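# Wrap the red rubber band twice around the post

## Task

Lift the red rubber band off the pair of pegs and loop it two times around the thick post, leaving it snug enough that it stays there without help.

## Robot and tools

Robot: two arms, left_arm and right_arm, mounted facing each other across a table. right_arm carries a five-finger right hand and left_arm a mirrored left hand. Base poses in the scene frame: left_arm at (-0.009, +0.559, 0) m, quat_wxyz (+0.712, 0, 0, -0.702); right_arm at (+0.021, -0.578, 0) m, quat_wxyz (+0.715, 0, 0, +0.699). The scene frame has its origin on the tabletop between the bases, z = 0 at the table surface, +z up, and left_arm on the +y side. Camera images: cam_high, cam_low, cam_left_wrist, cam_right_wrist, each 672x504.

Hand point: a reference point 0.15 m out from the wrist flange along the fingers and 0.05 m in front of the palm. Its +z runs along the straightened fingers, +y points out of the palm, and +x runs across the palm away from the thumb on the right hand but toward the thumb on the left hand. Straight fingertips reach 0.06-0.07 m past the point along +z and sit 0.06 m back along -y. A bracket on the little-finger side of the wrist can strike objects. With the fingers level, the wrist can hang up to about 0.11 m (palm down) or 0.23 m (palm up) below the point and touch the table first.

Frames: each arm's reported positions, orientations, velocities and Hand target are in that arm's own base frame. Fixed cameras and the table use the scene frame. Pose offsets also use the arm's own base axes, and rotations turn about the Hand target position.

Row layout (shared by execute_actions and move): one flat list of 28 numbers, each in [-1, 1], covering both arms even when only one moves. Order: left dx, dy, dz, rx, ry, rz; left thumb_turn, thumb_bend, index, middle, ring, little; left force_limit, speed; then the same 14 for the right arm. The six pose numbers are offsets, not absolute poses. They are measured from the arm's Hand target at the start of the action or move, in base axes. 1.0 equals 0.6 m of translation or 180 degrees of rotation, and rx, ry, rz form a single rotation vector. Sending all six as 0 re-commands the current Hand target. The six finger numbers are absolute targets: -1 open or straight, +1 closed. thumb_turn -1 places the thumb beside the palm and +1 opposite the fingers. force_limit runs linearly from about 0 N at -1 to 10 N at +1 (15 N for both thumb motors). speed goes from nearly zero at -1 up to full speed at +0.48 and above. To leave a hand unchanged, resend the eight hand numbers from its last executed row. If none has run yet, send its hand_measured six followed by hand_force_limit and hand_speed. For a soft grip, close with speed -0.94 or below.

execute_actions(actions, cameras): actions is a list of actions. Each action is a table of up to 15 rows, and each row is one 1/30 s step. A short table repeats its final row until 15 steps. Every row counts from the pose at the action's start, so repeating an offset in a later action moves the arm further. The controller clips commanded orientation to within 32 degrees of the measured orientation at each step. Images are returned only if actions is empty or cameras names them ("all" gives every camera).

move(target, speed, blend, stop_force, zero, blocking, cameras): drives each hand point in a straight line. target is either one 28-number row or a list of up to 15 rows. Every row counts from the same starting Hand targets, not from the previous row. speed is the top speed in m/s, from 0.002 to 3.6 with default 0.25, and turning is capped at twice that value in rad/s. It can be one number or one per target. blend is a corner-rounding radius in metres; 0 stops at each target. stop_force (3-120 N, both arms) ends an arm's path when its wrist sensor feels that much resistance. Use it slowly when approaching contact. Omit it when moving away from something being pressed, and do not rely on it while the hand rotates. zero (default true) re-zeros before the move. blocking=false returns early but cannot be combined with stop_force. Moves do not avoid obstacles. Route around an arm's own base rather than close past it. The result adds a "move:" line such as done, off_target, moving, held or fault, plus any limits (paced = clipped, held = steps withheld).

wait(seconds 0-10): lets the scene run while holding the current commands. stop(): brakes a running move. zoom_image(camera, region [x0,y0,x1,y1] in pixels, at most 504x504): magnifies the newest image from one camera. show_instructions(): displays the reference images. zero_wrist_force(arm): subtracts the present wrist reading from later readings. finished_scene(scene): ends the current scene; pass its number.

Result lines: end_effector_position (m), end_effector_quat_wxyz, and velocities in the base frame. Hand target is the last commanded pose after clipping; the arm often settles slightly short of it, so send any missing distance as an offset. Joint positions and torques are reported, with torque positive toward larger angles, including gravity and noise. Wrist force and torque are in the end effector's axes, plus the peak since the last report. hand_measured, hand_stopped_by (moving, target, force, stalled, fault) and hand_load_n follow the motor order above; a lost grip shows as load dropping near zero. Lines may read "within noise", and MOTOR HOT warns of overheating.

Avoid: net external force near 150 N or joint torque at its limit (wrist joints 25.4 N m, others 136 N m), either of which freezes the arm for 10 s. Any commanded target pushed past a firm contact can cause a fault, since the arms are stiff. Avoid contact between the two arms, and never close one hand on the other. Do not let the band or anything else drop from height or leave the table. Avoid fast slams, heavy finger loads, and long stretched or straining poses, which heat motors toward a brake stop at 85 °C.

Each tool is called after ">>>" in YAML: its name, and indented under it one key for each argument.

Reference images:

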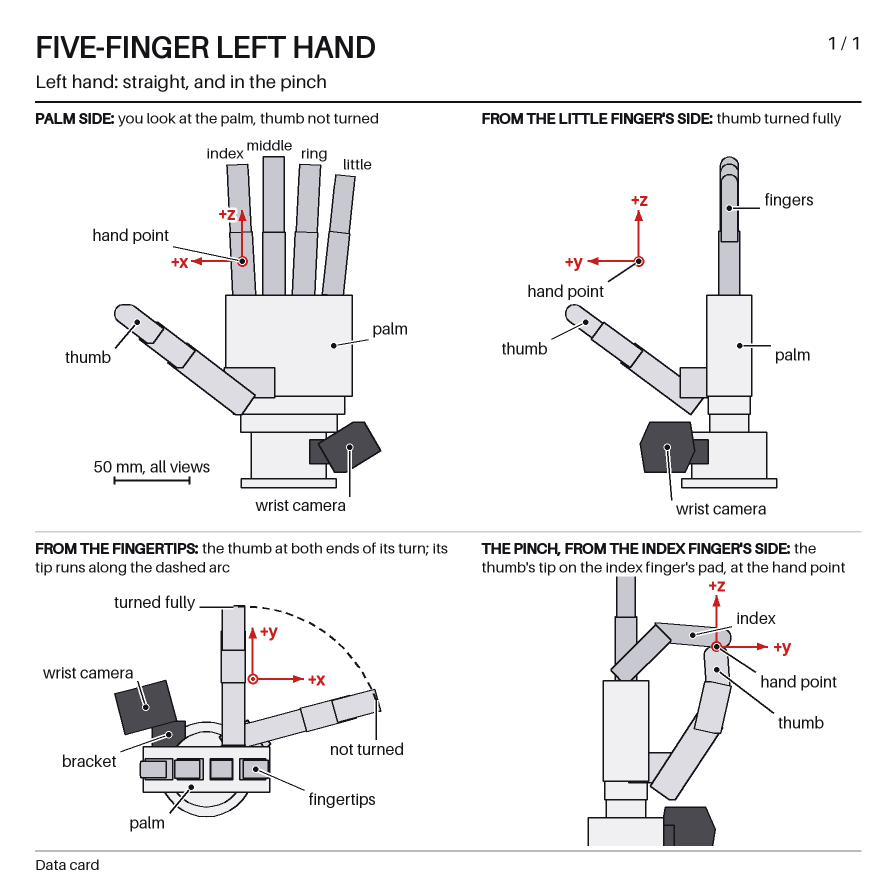

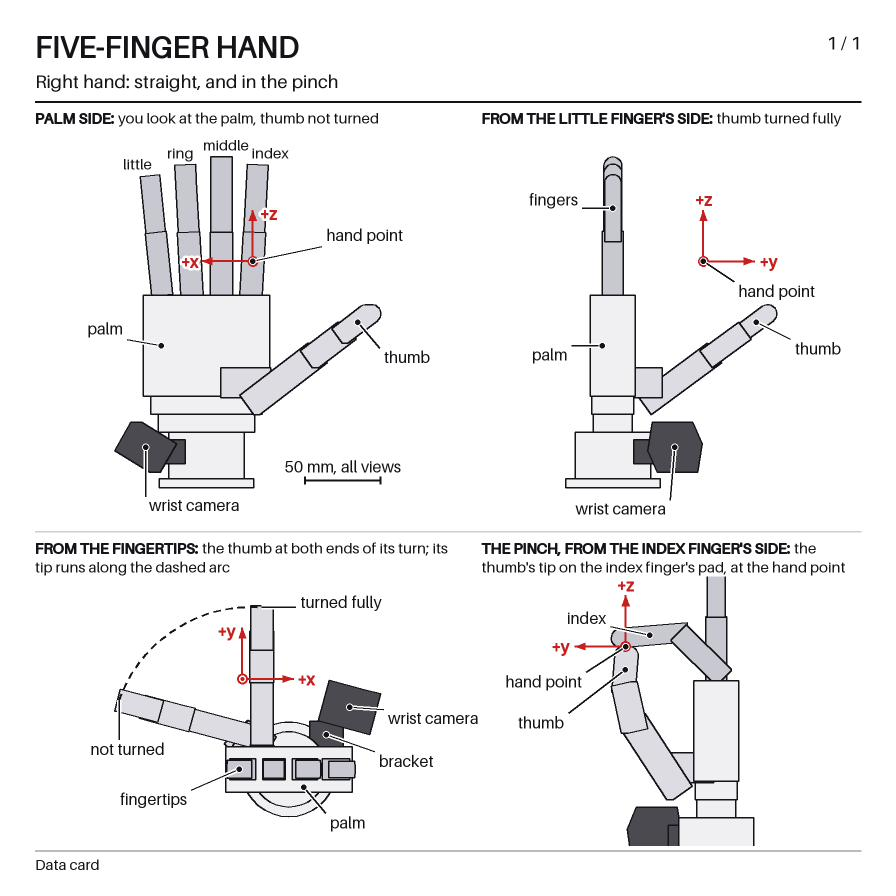

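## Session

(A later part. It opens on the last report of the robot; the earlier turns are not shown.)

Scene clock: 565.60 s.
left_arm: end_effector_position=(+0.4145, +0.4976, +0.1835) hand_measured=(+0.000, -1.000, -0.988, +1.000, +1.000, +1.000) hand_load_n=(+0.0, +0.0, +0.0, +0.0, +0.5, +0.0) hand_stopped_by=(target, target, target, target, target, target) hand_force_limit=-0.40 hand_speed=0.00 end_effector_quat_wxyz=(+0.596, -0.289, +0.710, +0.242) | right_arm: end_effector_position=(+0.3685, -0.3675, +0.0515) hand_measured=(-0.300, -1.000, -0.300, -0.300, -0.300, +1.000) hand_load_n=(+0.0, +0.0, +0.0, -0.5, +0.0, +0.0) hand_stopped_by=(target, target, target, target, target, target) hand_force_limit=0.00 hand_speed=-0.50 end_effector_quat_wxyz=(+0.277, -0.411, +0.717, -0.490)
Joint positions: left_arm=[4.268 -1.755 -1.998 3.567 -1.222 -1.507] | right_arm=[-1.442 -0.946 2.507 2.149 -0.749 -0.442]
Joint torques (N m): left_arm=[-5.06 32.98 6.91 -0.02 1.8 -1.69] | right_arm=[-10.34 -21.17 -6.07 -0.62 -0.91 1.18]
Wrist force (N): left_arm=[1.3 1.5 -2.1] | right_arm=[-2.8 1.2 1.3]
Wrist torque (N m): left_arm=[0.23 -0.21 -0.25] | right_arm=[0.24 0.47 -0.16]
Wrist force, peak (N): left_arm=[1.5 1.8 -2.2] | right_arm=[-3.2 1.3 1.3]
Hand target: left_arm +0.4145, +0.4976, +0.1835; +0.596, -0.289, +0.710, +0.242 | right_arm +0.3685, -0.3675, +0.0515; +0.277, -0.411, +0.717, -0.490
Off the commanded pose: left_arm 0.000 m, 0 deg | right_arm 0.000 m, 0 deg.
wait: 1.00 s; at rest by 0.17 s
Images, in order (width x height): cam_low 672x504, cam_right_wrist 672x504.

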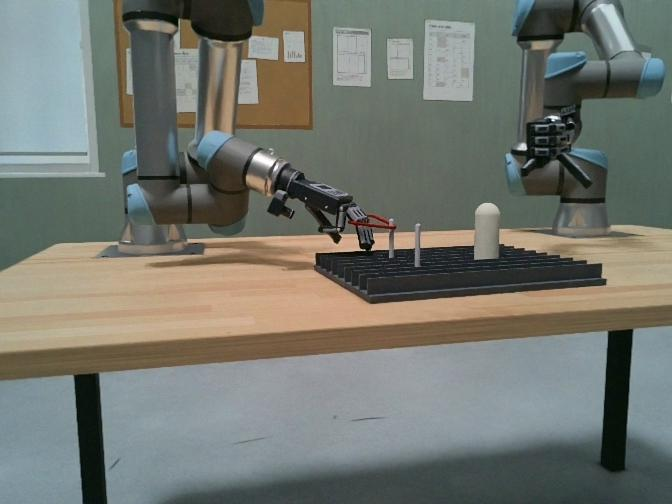

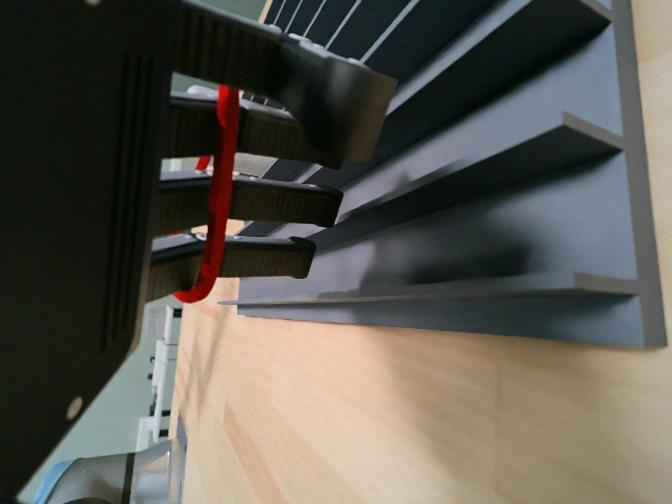

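>>> execute_actions:
  actions:
    - [[0,0,0,0,0,0,0,-1,-1,1,1,1,-0.4,0,0,0,0.01,0,0,0,-0.3,-1,0.2,0.2,0.2,1,0,-0.6]]
    - [[0,0,0,0,0,0,0,-1,-1,1,1,1,-0.4,0,0,0,0.01,0,0,0,-0.3,-1,0.62,0.62,0.62,1,0,-0.6]]
  cameras: ["cam_right_wrist","cam_low"]

Scene clock: 567.70 s.
left_arm: end_effector_position=(+0.4145, +0.4976, +0.1835) hand_measured=(+0.000, -1.000, -0.988, +1.000, +1.000, +1.000) hand_load_n=(+0.5, +0.0, +0.0, +0.0, +0.0, +0.0) hand_stopped_by=(target, target, target, target, target, target) hand_force_limit=-0.40 hand_speed=0.00 end_effector_quat_wxyz=(+0.596, -0.289, +0.710, +0.242) | right_arm: end_effector_position=(+0.3685, -0.3675, +0.0634) hand_measured=(-0.300, -1.000, +0.620, +0.620, +0.620, +1.000) hand_load_n=(+0.0, +0.0, +0.0, +0.0, +0.5, +0.0) hand_stopped_by=(target, target, target, target, target, target) hand_force_limit=0.00 hand_speed=-0.60 end_effector_quat_wxyz=(+0.277, -0.411, +0.717, -0.490)
Joint positions: left_arm=[4.268 -1.755 -1.998 3.567 -1.222 -1.507] | right_arm=[-1.442 -0.994 2.512 2.191 -0.749 -0.442]
Joint torques (N m): left_arm=[-4.59 33.81 6.39 -0.19 1.59 -1.61] | right_arm=[-6.54 -35.01 -8.27 -2.58 -0.71 -1.86]
Wrist force (N): left_arm=[1.2 1.4 -2.1] | right_arm=[-2.7 0.8 2.4]
Wrist torque (N m): left_arm=[0.22 -0.19 -0.26] | right_arm=[0.19 0.47 -0.19]
Wrist force, peak (N): left_arm=[1.4 1.8 -2.6] | right_arm=[-3.4 2.1 1.5]
Hand target: left_arm +0.4145, +0.4976, +0.1835; +0.596, -0.289, +0.710, +0.242 | right_arm +0.3685, -0.3675, +0.0635; +0.277, -0.411, +0.717, -0.490
Off the commanded pose: left_arm 0.000 m, 0 deg | right_arm 0.000 m, 0 deg.
Images, in order (width x height): cam_low 672x504, cam_right_wrist 672x504.

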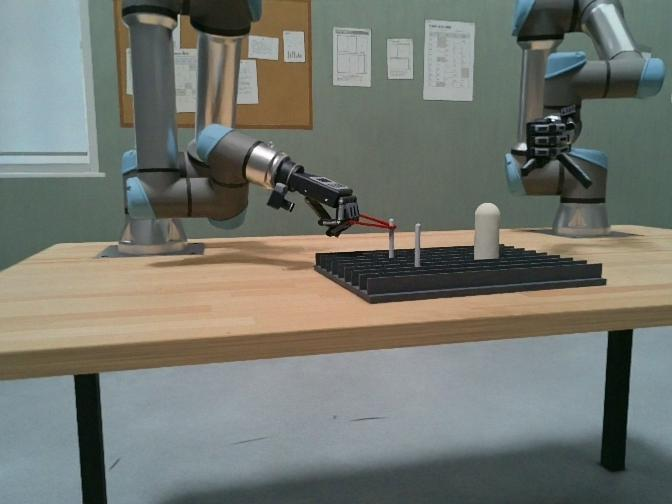

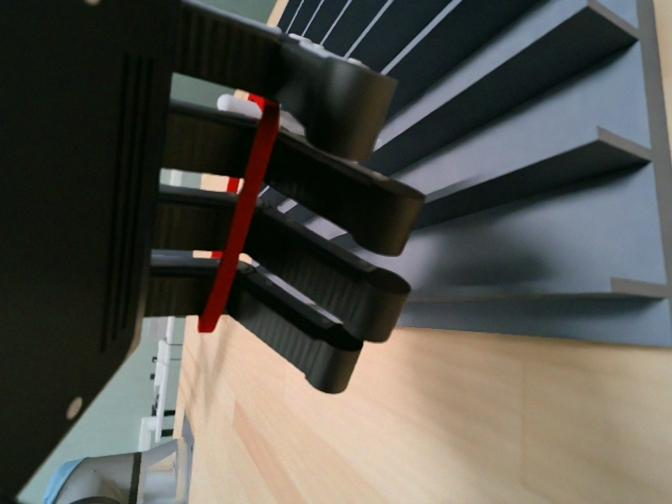

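>>> zoom_image:
  camera: "cam_low"
  region: [300, 170, 440, 275]

>>> zoom_image:
  camera: "cam_right_wrist"
  region: [130, 50, 430, 400]

Scaled by 3.600 from the camera's 672x504 image, which has a finer 960x720 frame.

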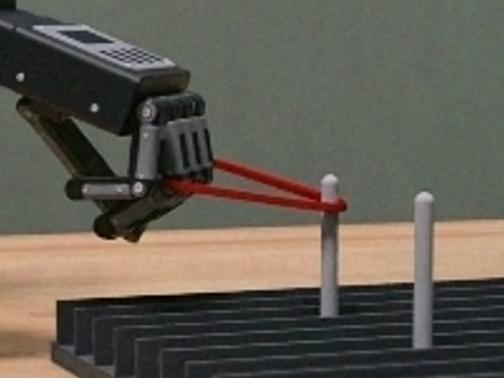

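Scaled by 1.440 from the camera's 672x504 image, which has a finer 960x720 frame.

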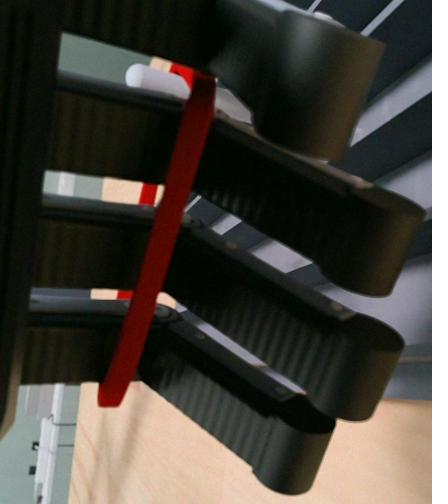

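>>> move:
  target: [0,0,0,0,0,0,0,-1,-1,1,1,1,-0.4,0,0.032,-0.032,0.005,0,0,0,-0.3,-1,0.62,0.62,0.62,1,0,-0.6]
  speed: 0.04
  cameras: ["cam_right_wrist","cam_low"]

>>> zoom_image:
  camera: "cam_low"
  region: [300, 170, 440, 275]

>>> zoom_image:
  camera: "cam_right_wrist"
  region: [130, 50, 430, 400]

Scene clock: 572.30 s.
left_arm: end_effector_position=(+0.4145, +0.4976, +0.1835) hand_measured=(+0.000, -1.000, -0.988, +1.000, +1.000, +1.000) hand_load_n=(+0.0, +0.0, +0.0, +0.0, +0.0, +0.0) hand_stopped_by=(target, target, target, target, target, target) hand_force_limit=-0.40 hand_speed=0.00 end_effector_quat_wxyz=(+0.596, -0.289, +0.710, +0.242) | right_arm: end_effector_position=(+0.3877, -0.3867, +0.0664) hand_measured=(-0.300, -1.000, +0.620, +0.620, +0.620, +1.000) hand_load_n=(+0.0, +0.0, +0.0, +0.0, +0.0, +0.0) hand_stopped_by=(target, target, target, target, target, target) hand_force_limit=0.00 hand_speed=-0.60 end_effector_quat_wxyz=(+0.278, -0.411, +0.717, -0.490) end_effector_velocity=(-0.001, +0.000, +0.000) end_effector_angular_velocity=(-0.005, +0.000, +0.001)
Joint positions: left_arm=[4.268 -1.755 -1.998 3.567 -1.222 -1.507] | right_arm=[-1.391 -0.989 2.433 2.239 -0.791 -0.404]
Joint velocities: left_arm=[within noise] | right_arm=[-0.004 0 0.004 -0.006 0.004 -0.005]
Joint torques (N m): left_arm=[-5.33 33.86 5.51 0.2 1.78 -1.43] | right_arm=[-10.93 -31.84 2.5 -5.33 2.23 -2.53]
Wrist force (N): left_arm=[1.3 1.5 -2.3] | right_arm=[-3.2 1.1 0.9]
Wrist torque (N m): left_arm=[0.24 -0.22 -0.25] | right_arm=[0.26 0.54 -0.23]
Wrist force, peak (N): left_arm=[1.3 1.8 -2.4] | right_arm=[-3.2 0.6 2.7]
Hand target: left_arm +0.4145, +0.4976, +0.1835; +0.596, -0.289, +0.710, +0.242 | right_arm +0.3877, -0.3867, +0.0665; +0.277, -0.411, +0.717, -0.490
Off the commanded pose: left_arm 0.000 m, 0 deg | right_arm 0.000 m, 0 deg.
move: done
Images, in order (width x height): cam_low 672x504, cam_right_wrist 672x504.

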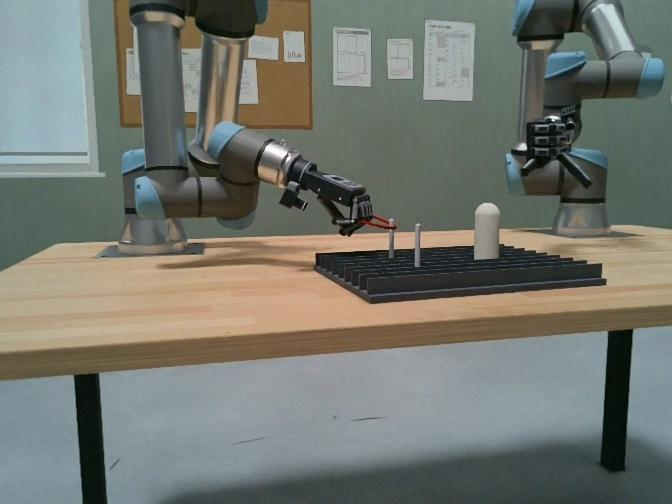

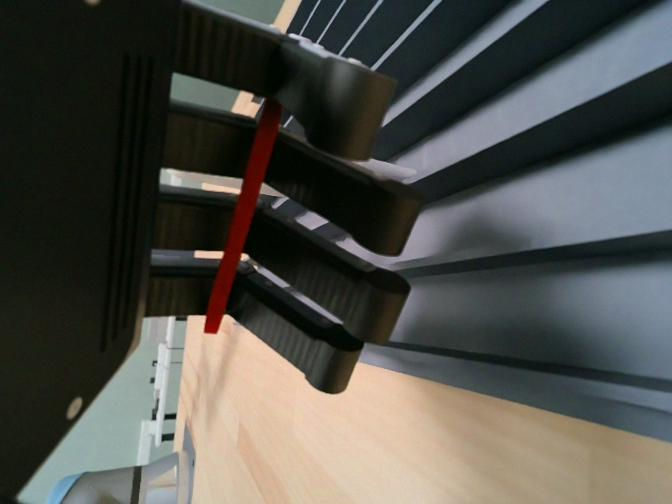

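Scaled by 3.600 from the camera's 672x504 image, which has a finer 960x720 frame.

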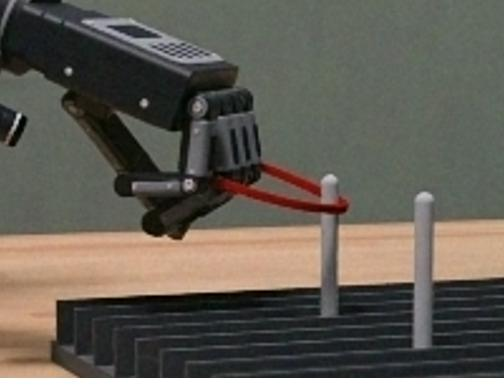

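Scaled by 1.440 from the camera's 672x504 image, which has a finer 960x720 frame.

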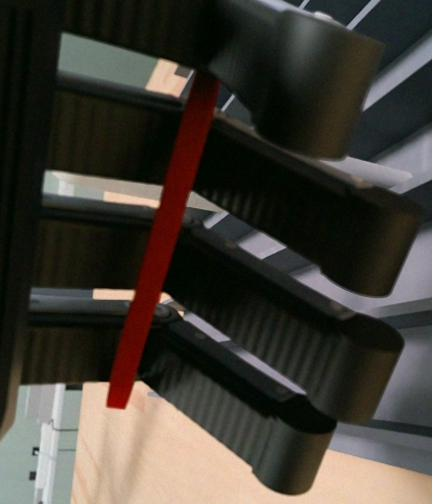

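>>> move:
  target: [0,0,0,0,0,0,0,-1,-1,1,1,1,-0.4,0,0,0,0.07,0,0,0,-0.3,-1,0.62,0.62,0.62,1,0,-0.6]
  speed: 0.05
  cameras: ["cam_right_wrist","cam_low"]

>>> zoom_image:
  camera: "cam_low"
  region: [300, 130, 440, 270]

>>> zoom_image:
  camera: "cam_right_wrist"
  region: [130, 50, 430, 400]

Scene clock: 573.87 s.
left_arm: end_effector_position=(+0.4145, +0.4976, +0.1835) hand_measured=(+0.000, -1.000, -0.988, +1.000, +1.000, +1.000) hand_load_n=(+0.0, +0.0, +0.0, +0.0, +0.0, +0.0) hand_stopped_by=(target, target, target, target, target, target) hand_force_limit=-0.40 hand_speed=0.00 end_effector_quat_wxyz=(+0.596, -0.289, +0.710, +0.242) | right_arm: end_effector_position=(+0.3877, -0.3867, +0.1084) hand_measured=(-0.300, -1.000, +0.620, +0.620, +0.620, +1.000) hand_load_n=(+0.0, +0.0, +0.0, +0.0, +0.5, +0.0) hand_stopped_by=(target, target, target, target, target, target) hand_force_limit=0.00 hand_speed=-0.60 end_effector_quat_wxyz=(+0.277, -0.411, +0.717, -0.490)
Joint positions: left_arm=[4.268 -1.755 -1.998 3.567 -1.222 -1.507] | right_arm=[-1.392 -1.139 2.438 2.383 -0.791 -0.404]
Joint torques (N m): left_arm=[-5.33 34.26 5.43 0.12 1.79 -1.51] | right_arm=[-10.83 -30.2 -13.95 -5.04 1.65 -2.78]
Wrist force (N): left_arm=[1.2 1.7 -1.9] | right_arm=[-2.8 1.5 2.1]
Wrist torque (N m): left_arm=[0.23 -0.18 -0.26] | right_arm=[0.20 0.48 -0.19]
Wrist force, peak (N): left_arm=[1.6 1.9 -2.2] | right_arm=[-3.0 1.7 2.0]
Hand target: left_arm +0.4145, +0.4976, +0.1835; +0.596, -0.289, +0.710, +0.242 | right_arm +0.3877, -0.3867, +0.1085; +0.277, -0.411, +0.717, -0.490
Off the commanded pose: left_arm 0.000 m, 0 deg | right_arm 0.000 m, 0 deg.
move: done
Images, in order (width x height): cam_low 672x504, cam_right_wrist 672x504.

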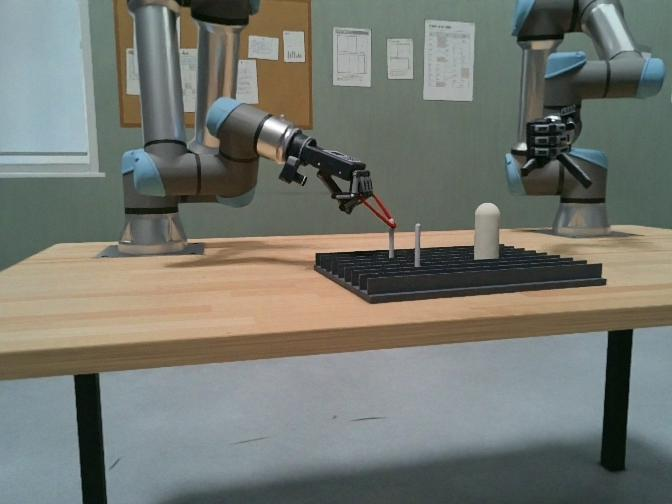

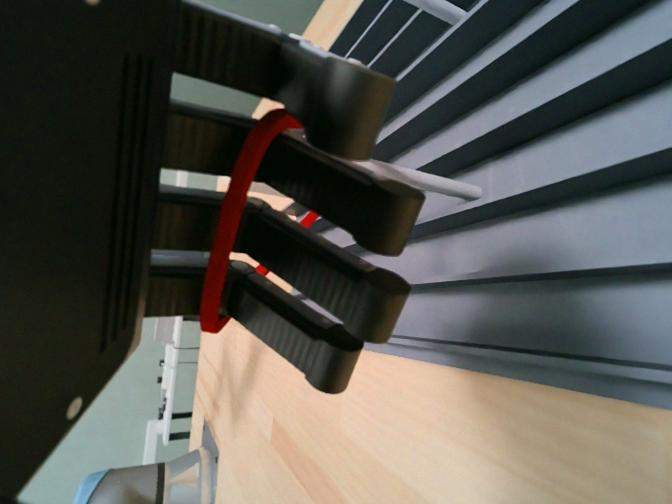

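Scaled by 3.600 from the camera's 672x504 image, which has a finer 960x720 frame.

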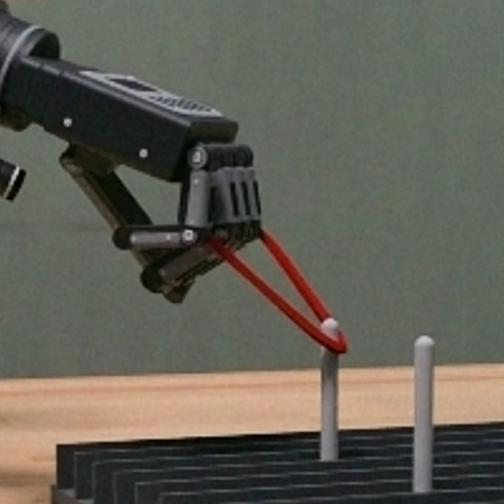

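Scaled by 1.440 from the camera's 672x504 image, which has a finer 960x720 frame.

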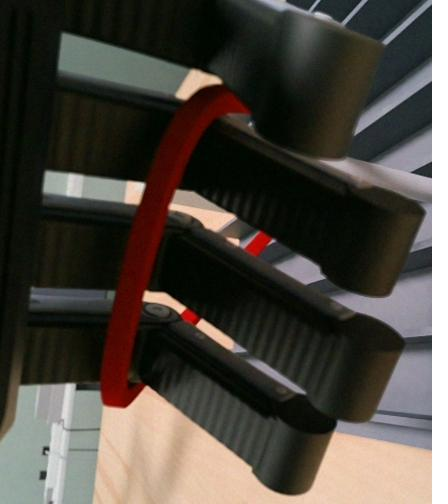

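>>> move:
  target:
    - [0,0,0,0,0,0,0,-1,-1,1,1,1,-0.4,0,0.047,-0.0473,0.01,0,0,0,-0.3,-1,0.62,0.62,0.62,1,0,-0.6]
    - [0,0,0,0,0,0,0,-1,-1,1,1,1,-0.4,0,0.047,-0.0473,0.17,0,0,0,-0.3,-1,0.62,0.62,0.62,1,0,-0.6]
  speed: 0.06
  cameras: ["cam_right_wrist","cam_low"]

>>> zoom_image:
  camera: "cam_low"
  region: [300, 100, 440, 240]

>>> zoom_image:
  camera: "cam_right_wrist"
  region: [130, 50, 430, 400]

Scene clock: 577.30 s.
left_arm: end_effector_position=(+0.4145, +0.4976, +0.1835) hand_measured=(+0.000, -1.000, -0.988, +1.000, +1.000, +1.000) hand_load_n=(+0.0, +0.0, +0.0, +0.0, +0.5, +0.0) hand_stopped_by=(target, target, target, target, target, target) hand_force_limit=-0.40 hand_speed=0.00 end_effector_quat_wxyz=(+0.596, -0.289, +0.710, +0.242) | right_arm: end_effector_position=(+0.4159, -0.4151, +0.2105) hand_measured=(-0.300, -1.000, +0.620, +0.620, +0.620, +1.000) hand_load_n=(-0.5, +0.0, +0.0, +0.0, +0.0, +0.0) hand_stopped_by=(target, target, target, target, target, target) hand_force_limit=0.00 hand_speed=-0.60 end_effector_quat_wxyz=(+0.277, -0.411, +0.717, -0.490)
Joint positions: left_arm=[4.268 -1.755 -1.998 3.567 -1.222 -1.507] | right_arm=[-1.331 -1.371 2.273 2.751 -0.844 -0.362]
Joint torques (N m): left_arm=[-5.12 33.33 5.92 0.11 1.95 -1.52] | right_arm=[-10.19 -25.87 -8.92 -4.01 1.76 -2.17]
Wrist force (N): left_arm=[1.4 1.4 -2.1] | right_arm=[-2.9 1.2 1.0]
Wrist torque (N m): left_arm=[0.21 -0.22 -0.24] | right_arm=[0.28 0.48 -0.17]
Wrist force, peak (N): left_arm=[1.3 1.7 -2.7] | right_arm=[-3.2 1.6 1.9]
Hand target: left_arm +0.4145, +0.4976, +0.1835; +0.596, -0.289, +0.710, +0.242 | right_arm +0.4159, -0.4151, +0.2105; +0.277, -0.411, +0.717, -0.490
Off the commanded pose: left_arm 0.000 m, 0 deg | right_arm 0.000 m, 0 deg.
move: done
Images, in order (width x height): cam_low 672x504, cam_right_wrist 672x504.

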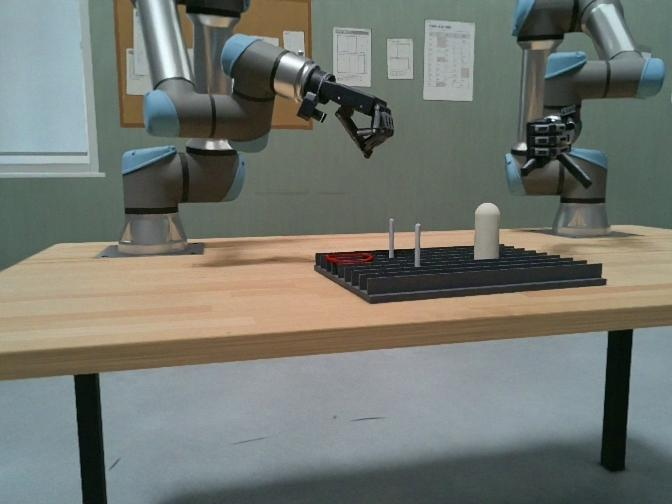

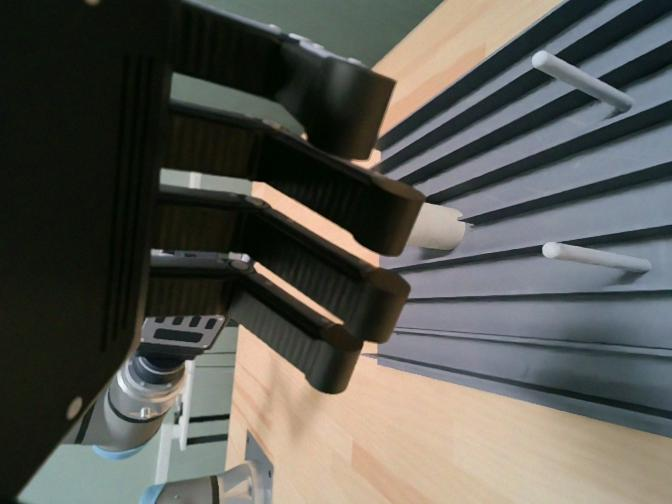

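Scaled by 3.600 from the camera's 672x504 image, which has a finer 960x720 frame.

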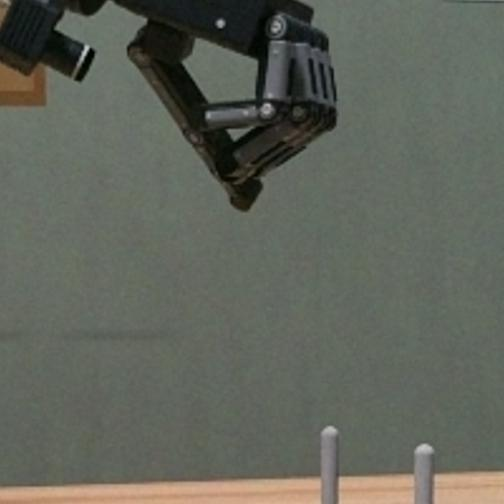

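Scaled by 1.440 from the camera's 672x504 image, which has a finer 960x720 frame.

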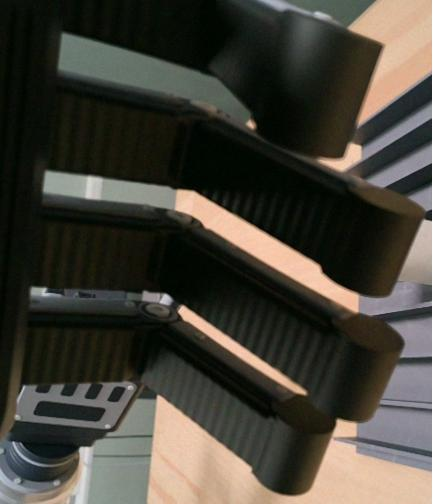

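>>> wait:
  seconds: 0.2
  cameras: ["cam_high","cam_low"]

>>> zoom_image:
  camera: "cam_high"
  region: [300, 260, 460, 380]

>>> zoom_image:
  camera: "cam_low"
  region: [300, 220, 420, 310]

Scene clock: 577.90 s.
left_arm: end_effector_position=(+0.4145, +0.4976, +0.1835) hand_measured=(+0.000, -1.000, -0.988, +1.000, +1.000, +1.000) hand_load_n=(+0.0, +0.0, +0.0, +0.0, +0.0, +0.0) hand_stopped_by=(target, target, target, target, target, target) hand_force_limit=-0.40 hand_speed=0.00 end_effector_quat_wxyz=(+0.596, -0.289, +0.710, +0.242) | right_arm: end_effector_position=(+0.4159, -0.4151, +0.2105) hand_measured=(-0.300, -1.000, +0.620, +0.620, +0.620, +1.000) hand_load_n=(-0.5, +0.0, +0.0, +0.0, +0.0, +0.5) hand_stopped_by=(target, target, target, target, target, target) hand_force_limit=0.00 hand_speed=-0.60 end_effector_quat_wxyz=(+0.277, -0.411, +0.717, -0.490)
Joint positions: left_arm=[4.268 -1.755 -1.998 3.567 -1.222 -1.507] | right_arm=[-1.331 -1.371 2.273 2.751 -0.844 -0.362]
Joint torques (N m): left_arm=[-4.87 34.36 7.02 -0.12 1.71 -1.46] | right_arm=[-9.37 -30.67 -7.5 -0.04 0.89 -0.49]
Wrist force (N): left_arm=[1.4 1.7 -2.3] | right_arm=[-3.2 1.1 0.8]
Wrist torque (N m): left_arm=[0.26 -0.23 -0.25] | right_arm=[0.28 0.54 -0.20]
Wrist force, peak (N): left_arm=[1.6 1.8 -2.2] | right_arm=[-3.2 1.3 0.8]
Hand target: left_arm +0.4145, +0.4976, +0.1835; +0.596, -0.289, +0.710, +0.242 | right_arm +0.4159, -0.4151, +0.2105; +0.277, -0.411, +0.717, -0.490
Off the commanded pose: left_arm 0.000 m, 0 deg | right_arm 0.000 m, 0 deg.
wait: 0.20 s; at rest from the start
Images, in order (width x height): cam_high 672x504, cam_low 672x504.

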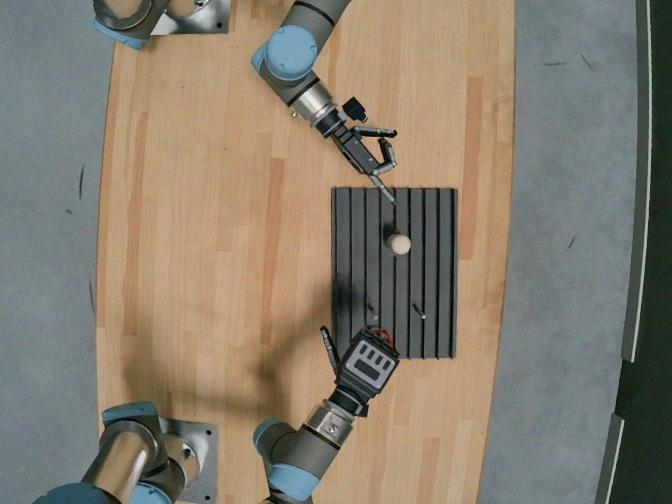

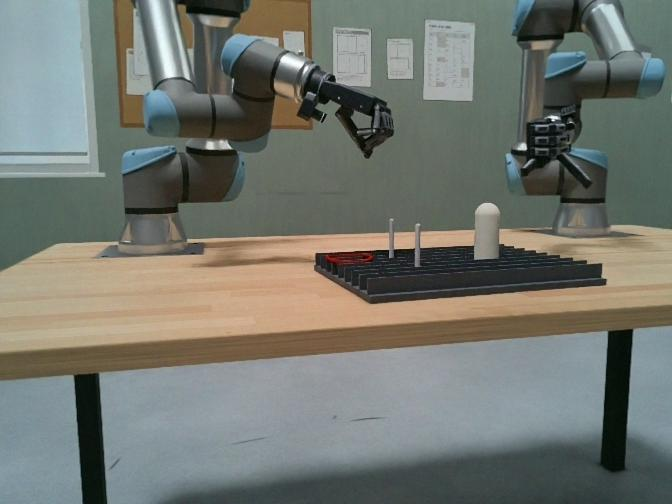

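Scaled by 3.150 from the camera's 672x504 image, which has a finer 960x720 frame.

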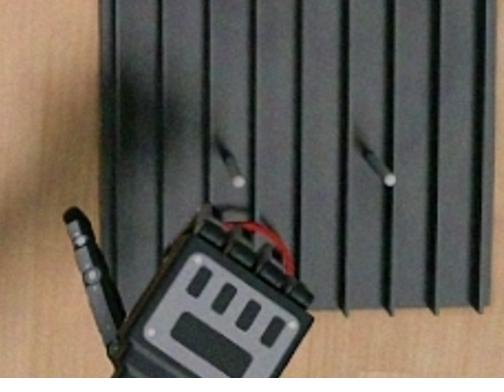

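Scaled by 4.200 from the camera's 672x504 image, which has a finer 960x720 frame.

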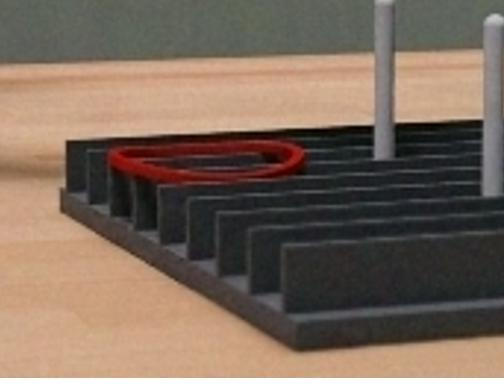

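>>> move:
  target: [0,0,0,0,0,0,0,-1,-1,1,1,1,-0.4,0,-0.15,0.15,0.1,0,0,0,-0.3,-1,0.62,0.62,0.62,1,0,-0.6]
  speed: 0.2
  cameras: ["cam_high","cam_low"]

>>> zoom_image:
  camera: "cam_high"
  region: [320, 270, 470, 370]

>>> zoom_image:
  camera: "cam_low"
  region: [310, 235, 410, 305]

Scene clock: 592.30 s.
left_arm: end_effector_position=(+0.4145, +0.4976, +0.1835) hand_measured=(+0.000, -1.000, -0.988, +1.000, +1.000, +1.000) hand_load_n=(+0.0, +0.0, +0.0, +0.0, +0.0, +0.0) hand_stopped_by=(target, target, target, target, target, target) hand_force_limit=-0.40 hand_speed=0.00 end_effector_quat_wxyz=(+0.596, -0.289, +0.710, +0.242) | right_arm: end_effector_position=(+0.3259, -0.3251, +0.2705) hand_measured=(-0.300, -1.000, +0.620, +0.620, +0.620, +1.000) hand_load_n=(+0.0, +0.0, +0.0, +0.0, +0.0, +0.0) hand_stopped_by=(target, target, target, target, target, target) hand_force_limit=0.00 hand_speed=-0.60 end_effector_quat_wxyz=(+0.277, -0.411, +0.717, -0.490) end_effector_velocity=(+0.001, +0.001, -0.001) end_effector_angular_velocity=(+0.005, +0.000, +0.002)
Joint positions: left_arm=[4.268 -1.755 -1.998 3.567 -1.222 -1.507] | right_arm=[-1.588 -1.915 2.518 3.21 -0.629 -0.576]
Joint velocities: left_arm=[within noise] | right_arm=[0.001 0 0 0.006 0.001 0]
Joint torques (N m): left_arm=[-5.09 33.4 6.98 0.14 1.59 -1.48] | right_arm=[-8.55 -12.05 -12.69 0.65 2.18 -0.34]
Wrist force (N): left_arm=[1.4 1.8 -2.1] | right_arm=[-3.1 1.0 0.7]
Wrist torque (N m): left_arm=[0.26 -0.22 -0.26] | right_arm=[0.24 0.50 -0.26]
Wrist force, peak (N): left_arm=[1.6 1.9 -2.3] | right_arm=[-3.8 0.8 -0.4]
Hand target: left_arm +0.4145, +0.4976, +0.1835; +0.596, -0.289, +0.710, +0.242 | right_arm +0.3259, -0.3251, +0.2705; +0.277, -0.411, +0.717, -0.490
Off the commanded pose: left_arm 0.000 m, 0 deg | right_arm 0.000 m, 0 deg.
move: done
Images, in order (width x height): cam_high 672x504, cam_low 672x504.

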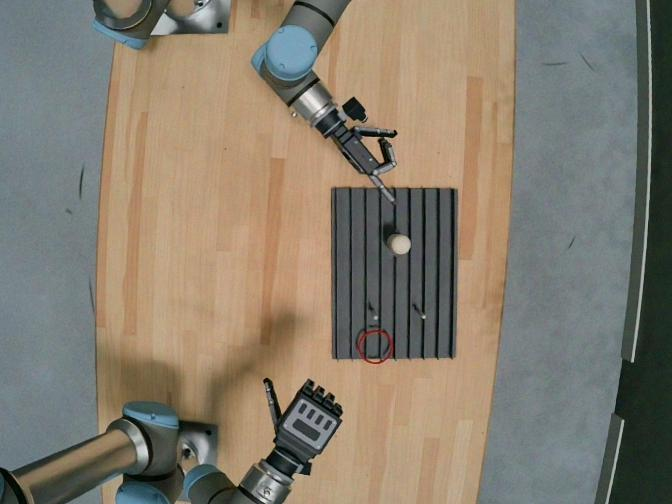

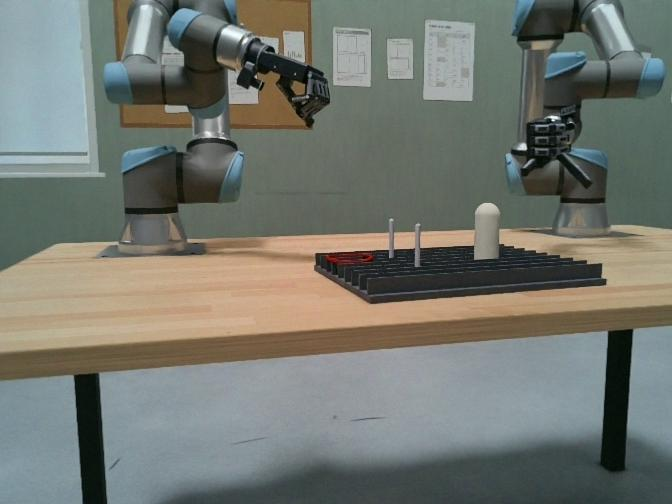

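Scaled by 3.360 from the camera's 672x504 image, which has a finer 960x720 frame.

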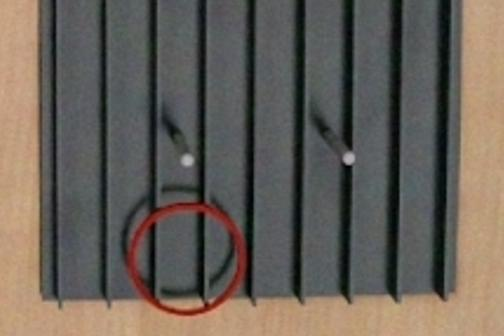

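Scaled by 5.040 from the camera's 672x504 image, which has a finer 960x720 frame.

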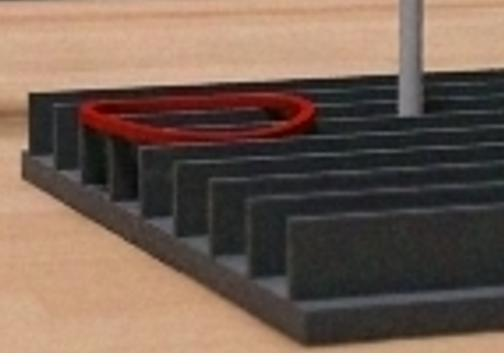

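>>> move:
  target: [0,0,0,0,0,0,0,-1,-1,1,1,1,-0.4,0,-0.0148,-0.2347,-0.20,0.0138,0.0460,0.1766,1,-1,0,0,1,1,0,-0.3]
  speed: 0.2
  cameras: ["all"]

>>> zoom_image:
  camera: "cam_high"
  region: [320, 270, 470, 420]

Scene clock: 598.17 s.
left_arm: end_effector_position=(+0.4145, +0.4976, +0.1835) hand_measured=(+0.000, -1.000, -0.988, +1.000, +1.000, +1.000) hand_load_n=(+0.0, +0.0, +0.0, +0.0, +0.0, +0.0) hand_stopped_by=(target, target, target, target, target, target) hand_force_limit=-0.40 hand_speed=0.00 end_effector_quat_wxyz=(+0.596, -0.289, +0.710, +0.242) | right_arm: end_effector_position=(+0.3171, -0.4659, +0.1505) hand_measured=(+1.000, -1.000, +0.000, +0.000, +1.000, +1.000) hand_load_n=(+0.0, +0.0, +0.0, +0.0, +0.0, +0.0) hand_stopped_by=(target, target, target, target, target, target) hand_force_limit=0.00 hand_speed=-0.30 end_effector_quat_wxyz=(-0.358, +0.619, -0.605, +0.349)
Joint positions: left_arm=[4.268 -1.755 -1.998 3.567 -1.222 -1.507] | right_arm=[-1.575 -1.347 2.02 4.086 -0.524 -1.625]
Joint torques (N m): left_arm=[-5.16 33.6 6.58 0.16 1.65 -1.3] | right_arm=[-10.49 -21.11 -23.03 0.29 1.85 -2.9]
Wrist force (N): left_arm=[1.5 1.6 -2.3] | right_arm=[-3.1 0.9 1.2]
Wrist torque (N m): left_arm=[0.24 -0.24 -0.24] | right_arm=[0.22 0.49 -0.25]
Wrist force, peak (N): left_arm=[1.7 1.7 -2.4] | right_arm=[-4.5 0.6 0.0]
Hand target: left_arm +0.4145, +0.4976, +0.1835; +0.596, -0.289, +0.710, +0.242 | right_arm +0.3170, -0.4659, +0.1505; -0.358, +0.619, -0.605, +0.349
Off the commanded pose: left_arm 0.000 m, 0 deg | right_arm 0.000 m, 0 deg.
move: done

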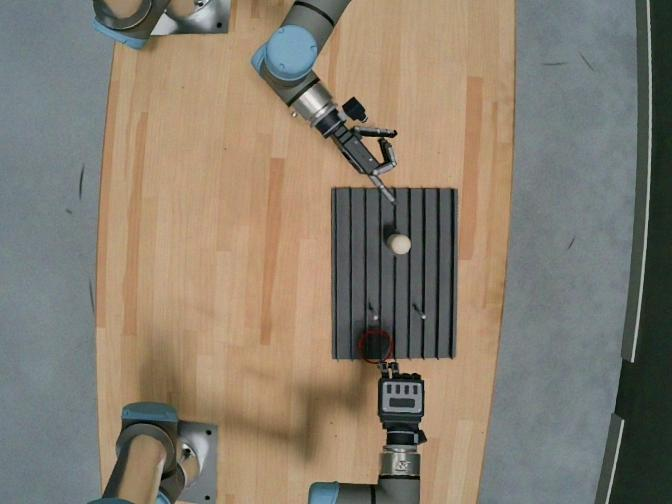

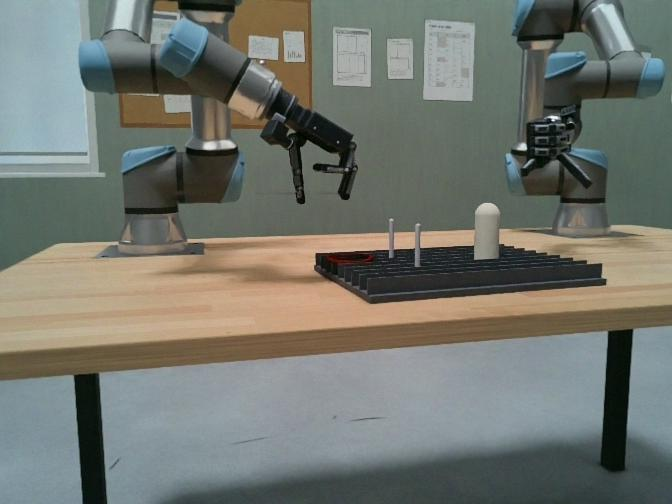

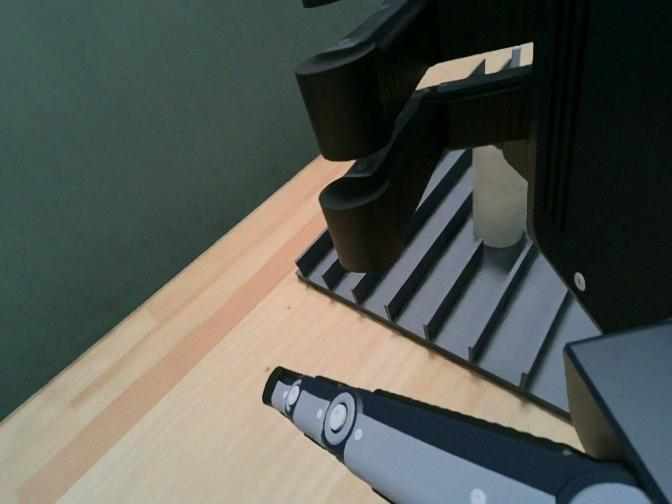

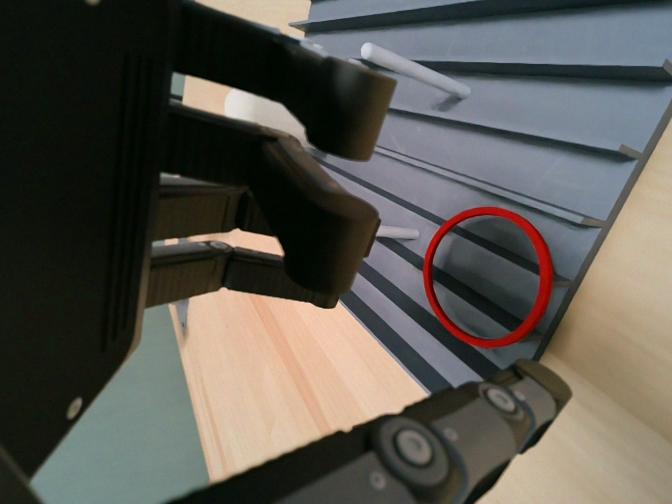

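Scaled by 3.360 from the camera's 672x504 image, which has a finer 960x720 frame.

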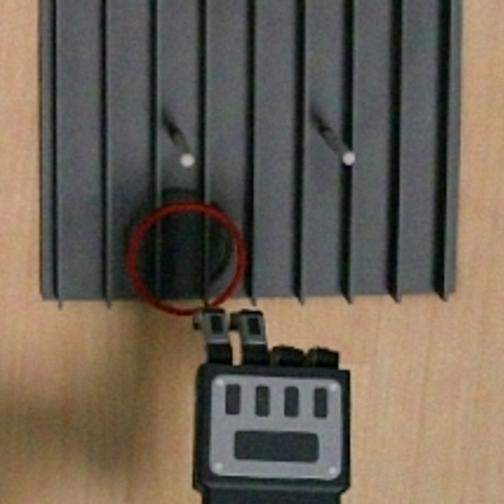

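>>> move:
  target: [0,0,0,0,0,0,0,-1,-1,1,1,1,-0.4,0,0,0,-0.14,0,0,0,1,-1,0,0,1,1,0,-0.3]
  speed: 0.1
  stop_force: 8
  cameras: ["cam_high","cam_low","cam_right_wrist"]

>>> zoom_image:
  camera: "cam_high"
  region: [320, 270, 470, 420]

>>> zoom_image:
  camera: "cam_low"
  region: [270, 180, 410, 300]

>>> zoom_image:
  camera: "cam_right_wrist"
  region: [150, 80, 600, 480]

Scene clock: 600.93 s.
left_arm: end_effector_position=(+0.4145, +0.4976, +0.1835) hand_measured=(+0.000, -1.000, -0.988, +1.000, +1.000, +1.000) hand_load_n=(+0.0, +0.5, +0.0, +0.0, +0.0, +0.0) hand_stopped_by=(target, target, target, target, target, target) hand_force_limit=-0.40 hand_speed=0.00 end_effector_quat_wxyz=(+0.596, -0.289, +0.710, +0.242) | right_arm: end_effector_position=(+0.3170, -0.4659, +0.0665) hand_measured=(+1.000, -1.000, +0.000, +0.000, +1.000, +1.000) hand_load_n=(+0.0, +0.0, -0.5, +0.0, +0.0, +0.0) hand_stopped_by=(target, target, target, target, target, target) hand_force_limit=0.00 hand_speed=-0.30 end_effector_quat_wxyz=(-0.358, +0.619, -0.605, +0.349)
Joint positions: left_arm=[4.268 -1.755 -1.998 3.567 -1.222 -1.507] | right_arm=[-1.575 -1.188 2.093 3.855 -0.524 -1.625]
Joint torques (N m): left_arm=[-4.12 34.27 7.4 0.5 1.6 -1.27] | right_arm=[9.81 -24.43 -21.22 -5.75 -0.24 -2.67]
Wrist force (N): left_arm=[1.5 1.5 -2.2] | right_arm=[-3.5 1.1 1.3]
Wrist torque (N m): left_arm=[0.22 -0.24 -0.24] | right_arm=[0.23 0.54 -0.28]
Wrist force, peak (N): left_arm=[1.6 1.6 -2.4] | right_arm=[-3.2 2.0 1.6]
Hand target: left_arm +0.4145, +0.4976, +0.1835; +0.596, -0.289, +0.710, +0.242 | right_arm +0.3170, -0.4659, +0.0665; -0.358, +0.619, -0.605, +0.349
Off the commanded pose: left_arm 0.000 m, 0 deg | right_arm 0.000 m, 0 deg.
move: done
Images, in order (width x height): cam_high 672x504, cam_low 672x504, cam_right_wrist 672x504.

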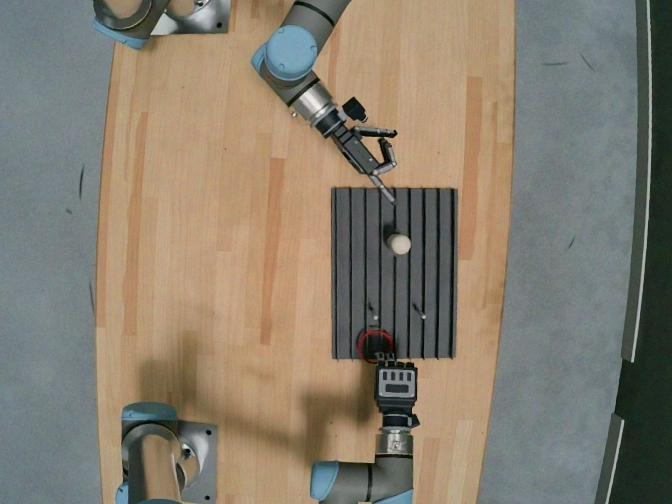

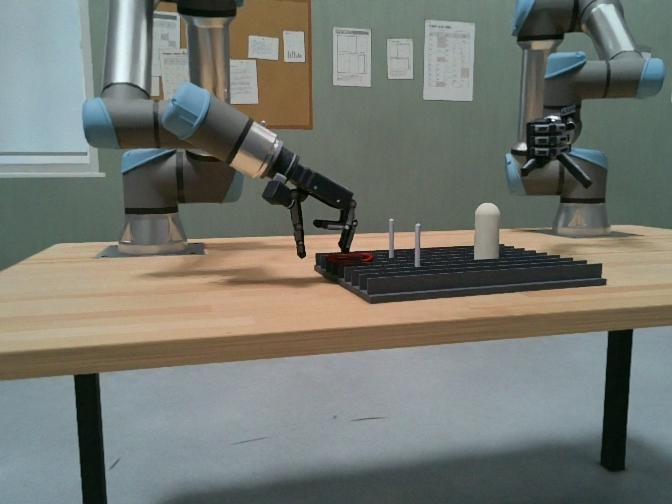

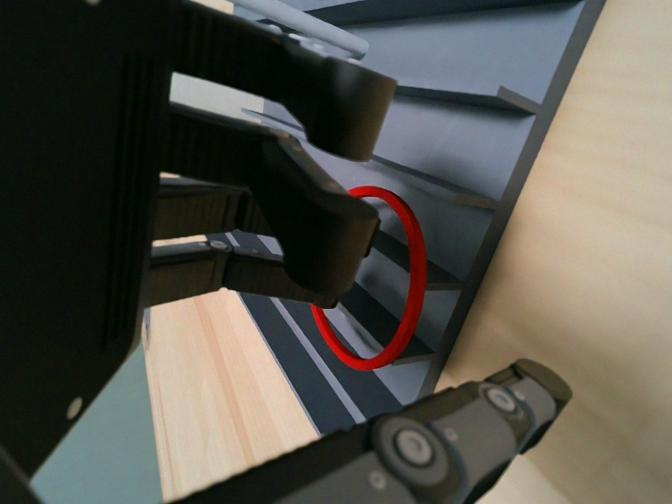

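Scaled by 3.360 from the camera's 672x504 image, which has a finer 960x720 frame.

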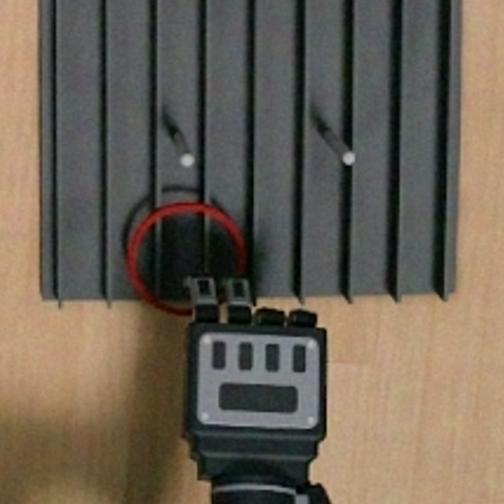

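Scaled by 3.600 from the camera's 672x504 image, which has a finer 960x720 frame.

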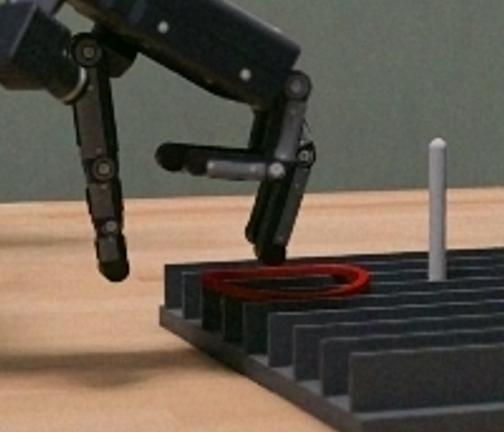

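Scaled by 1.120 from the camera's 672x504 image, which has a finer 960x720 frame.

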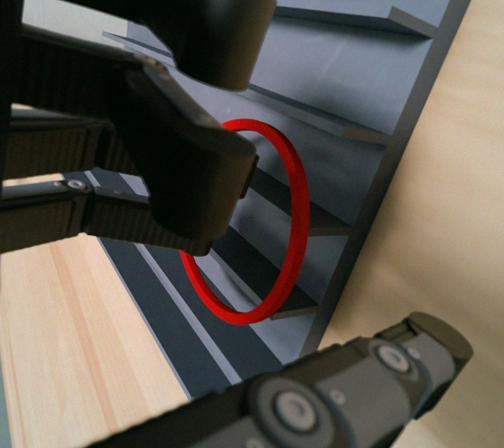

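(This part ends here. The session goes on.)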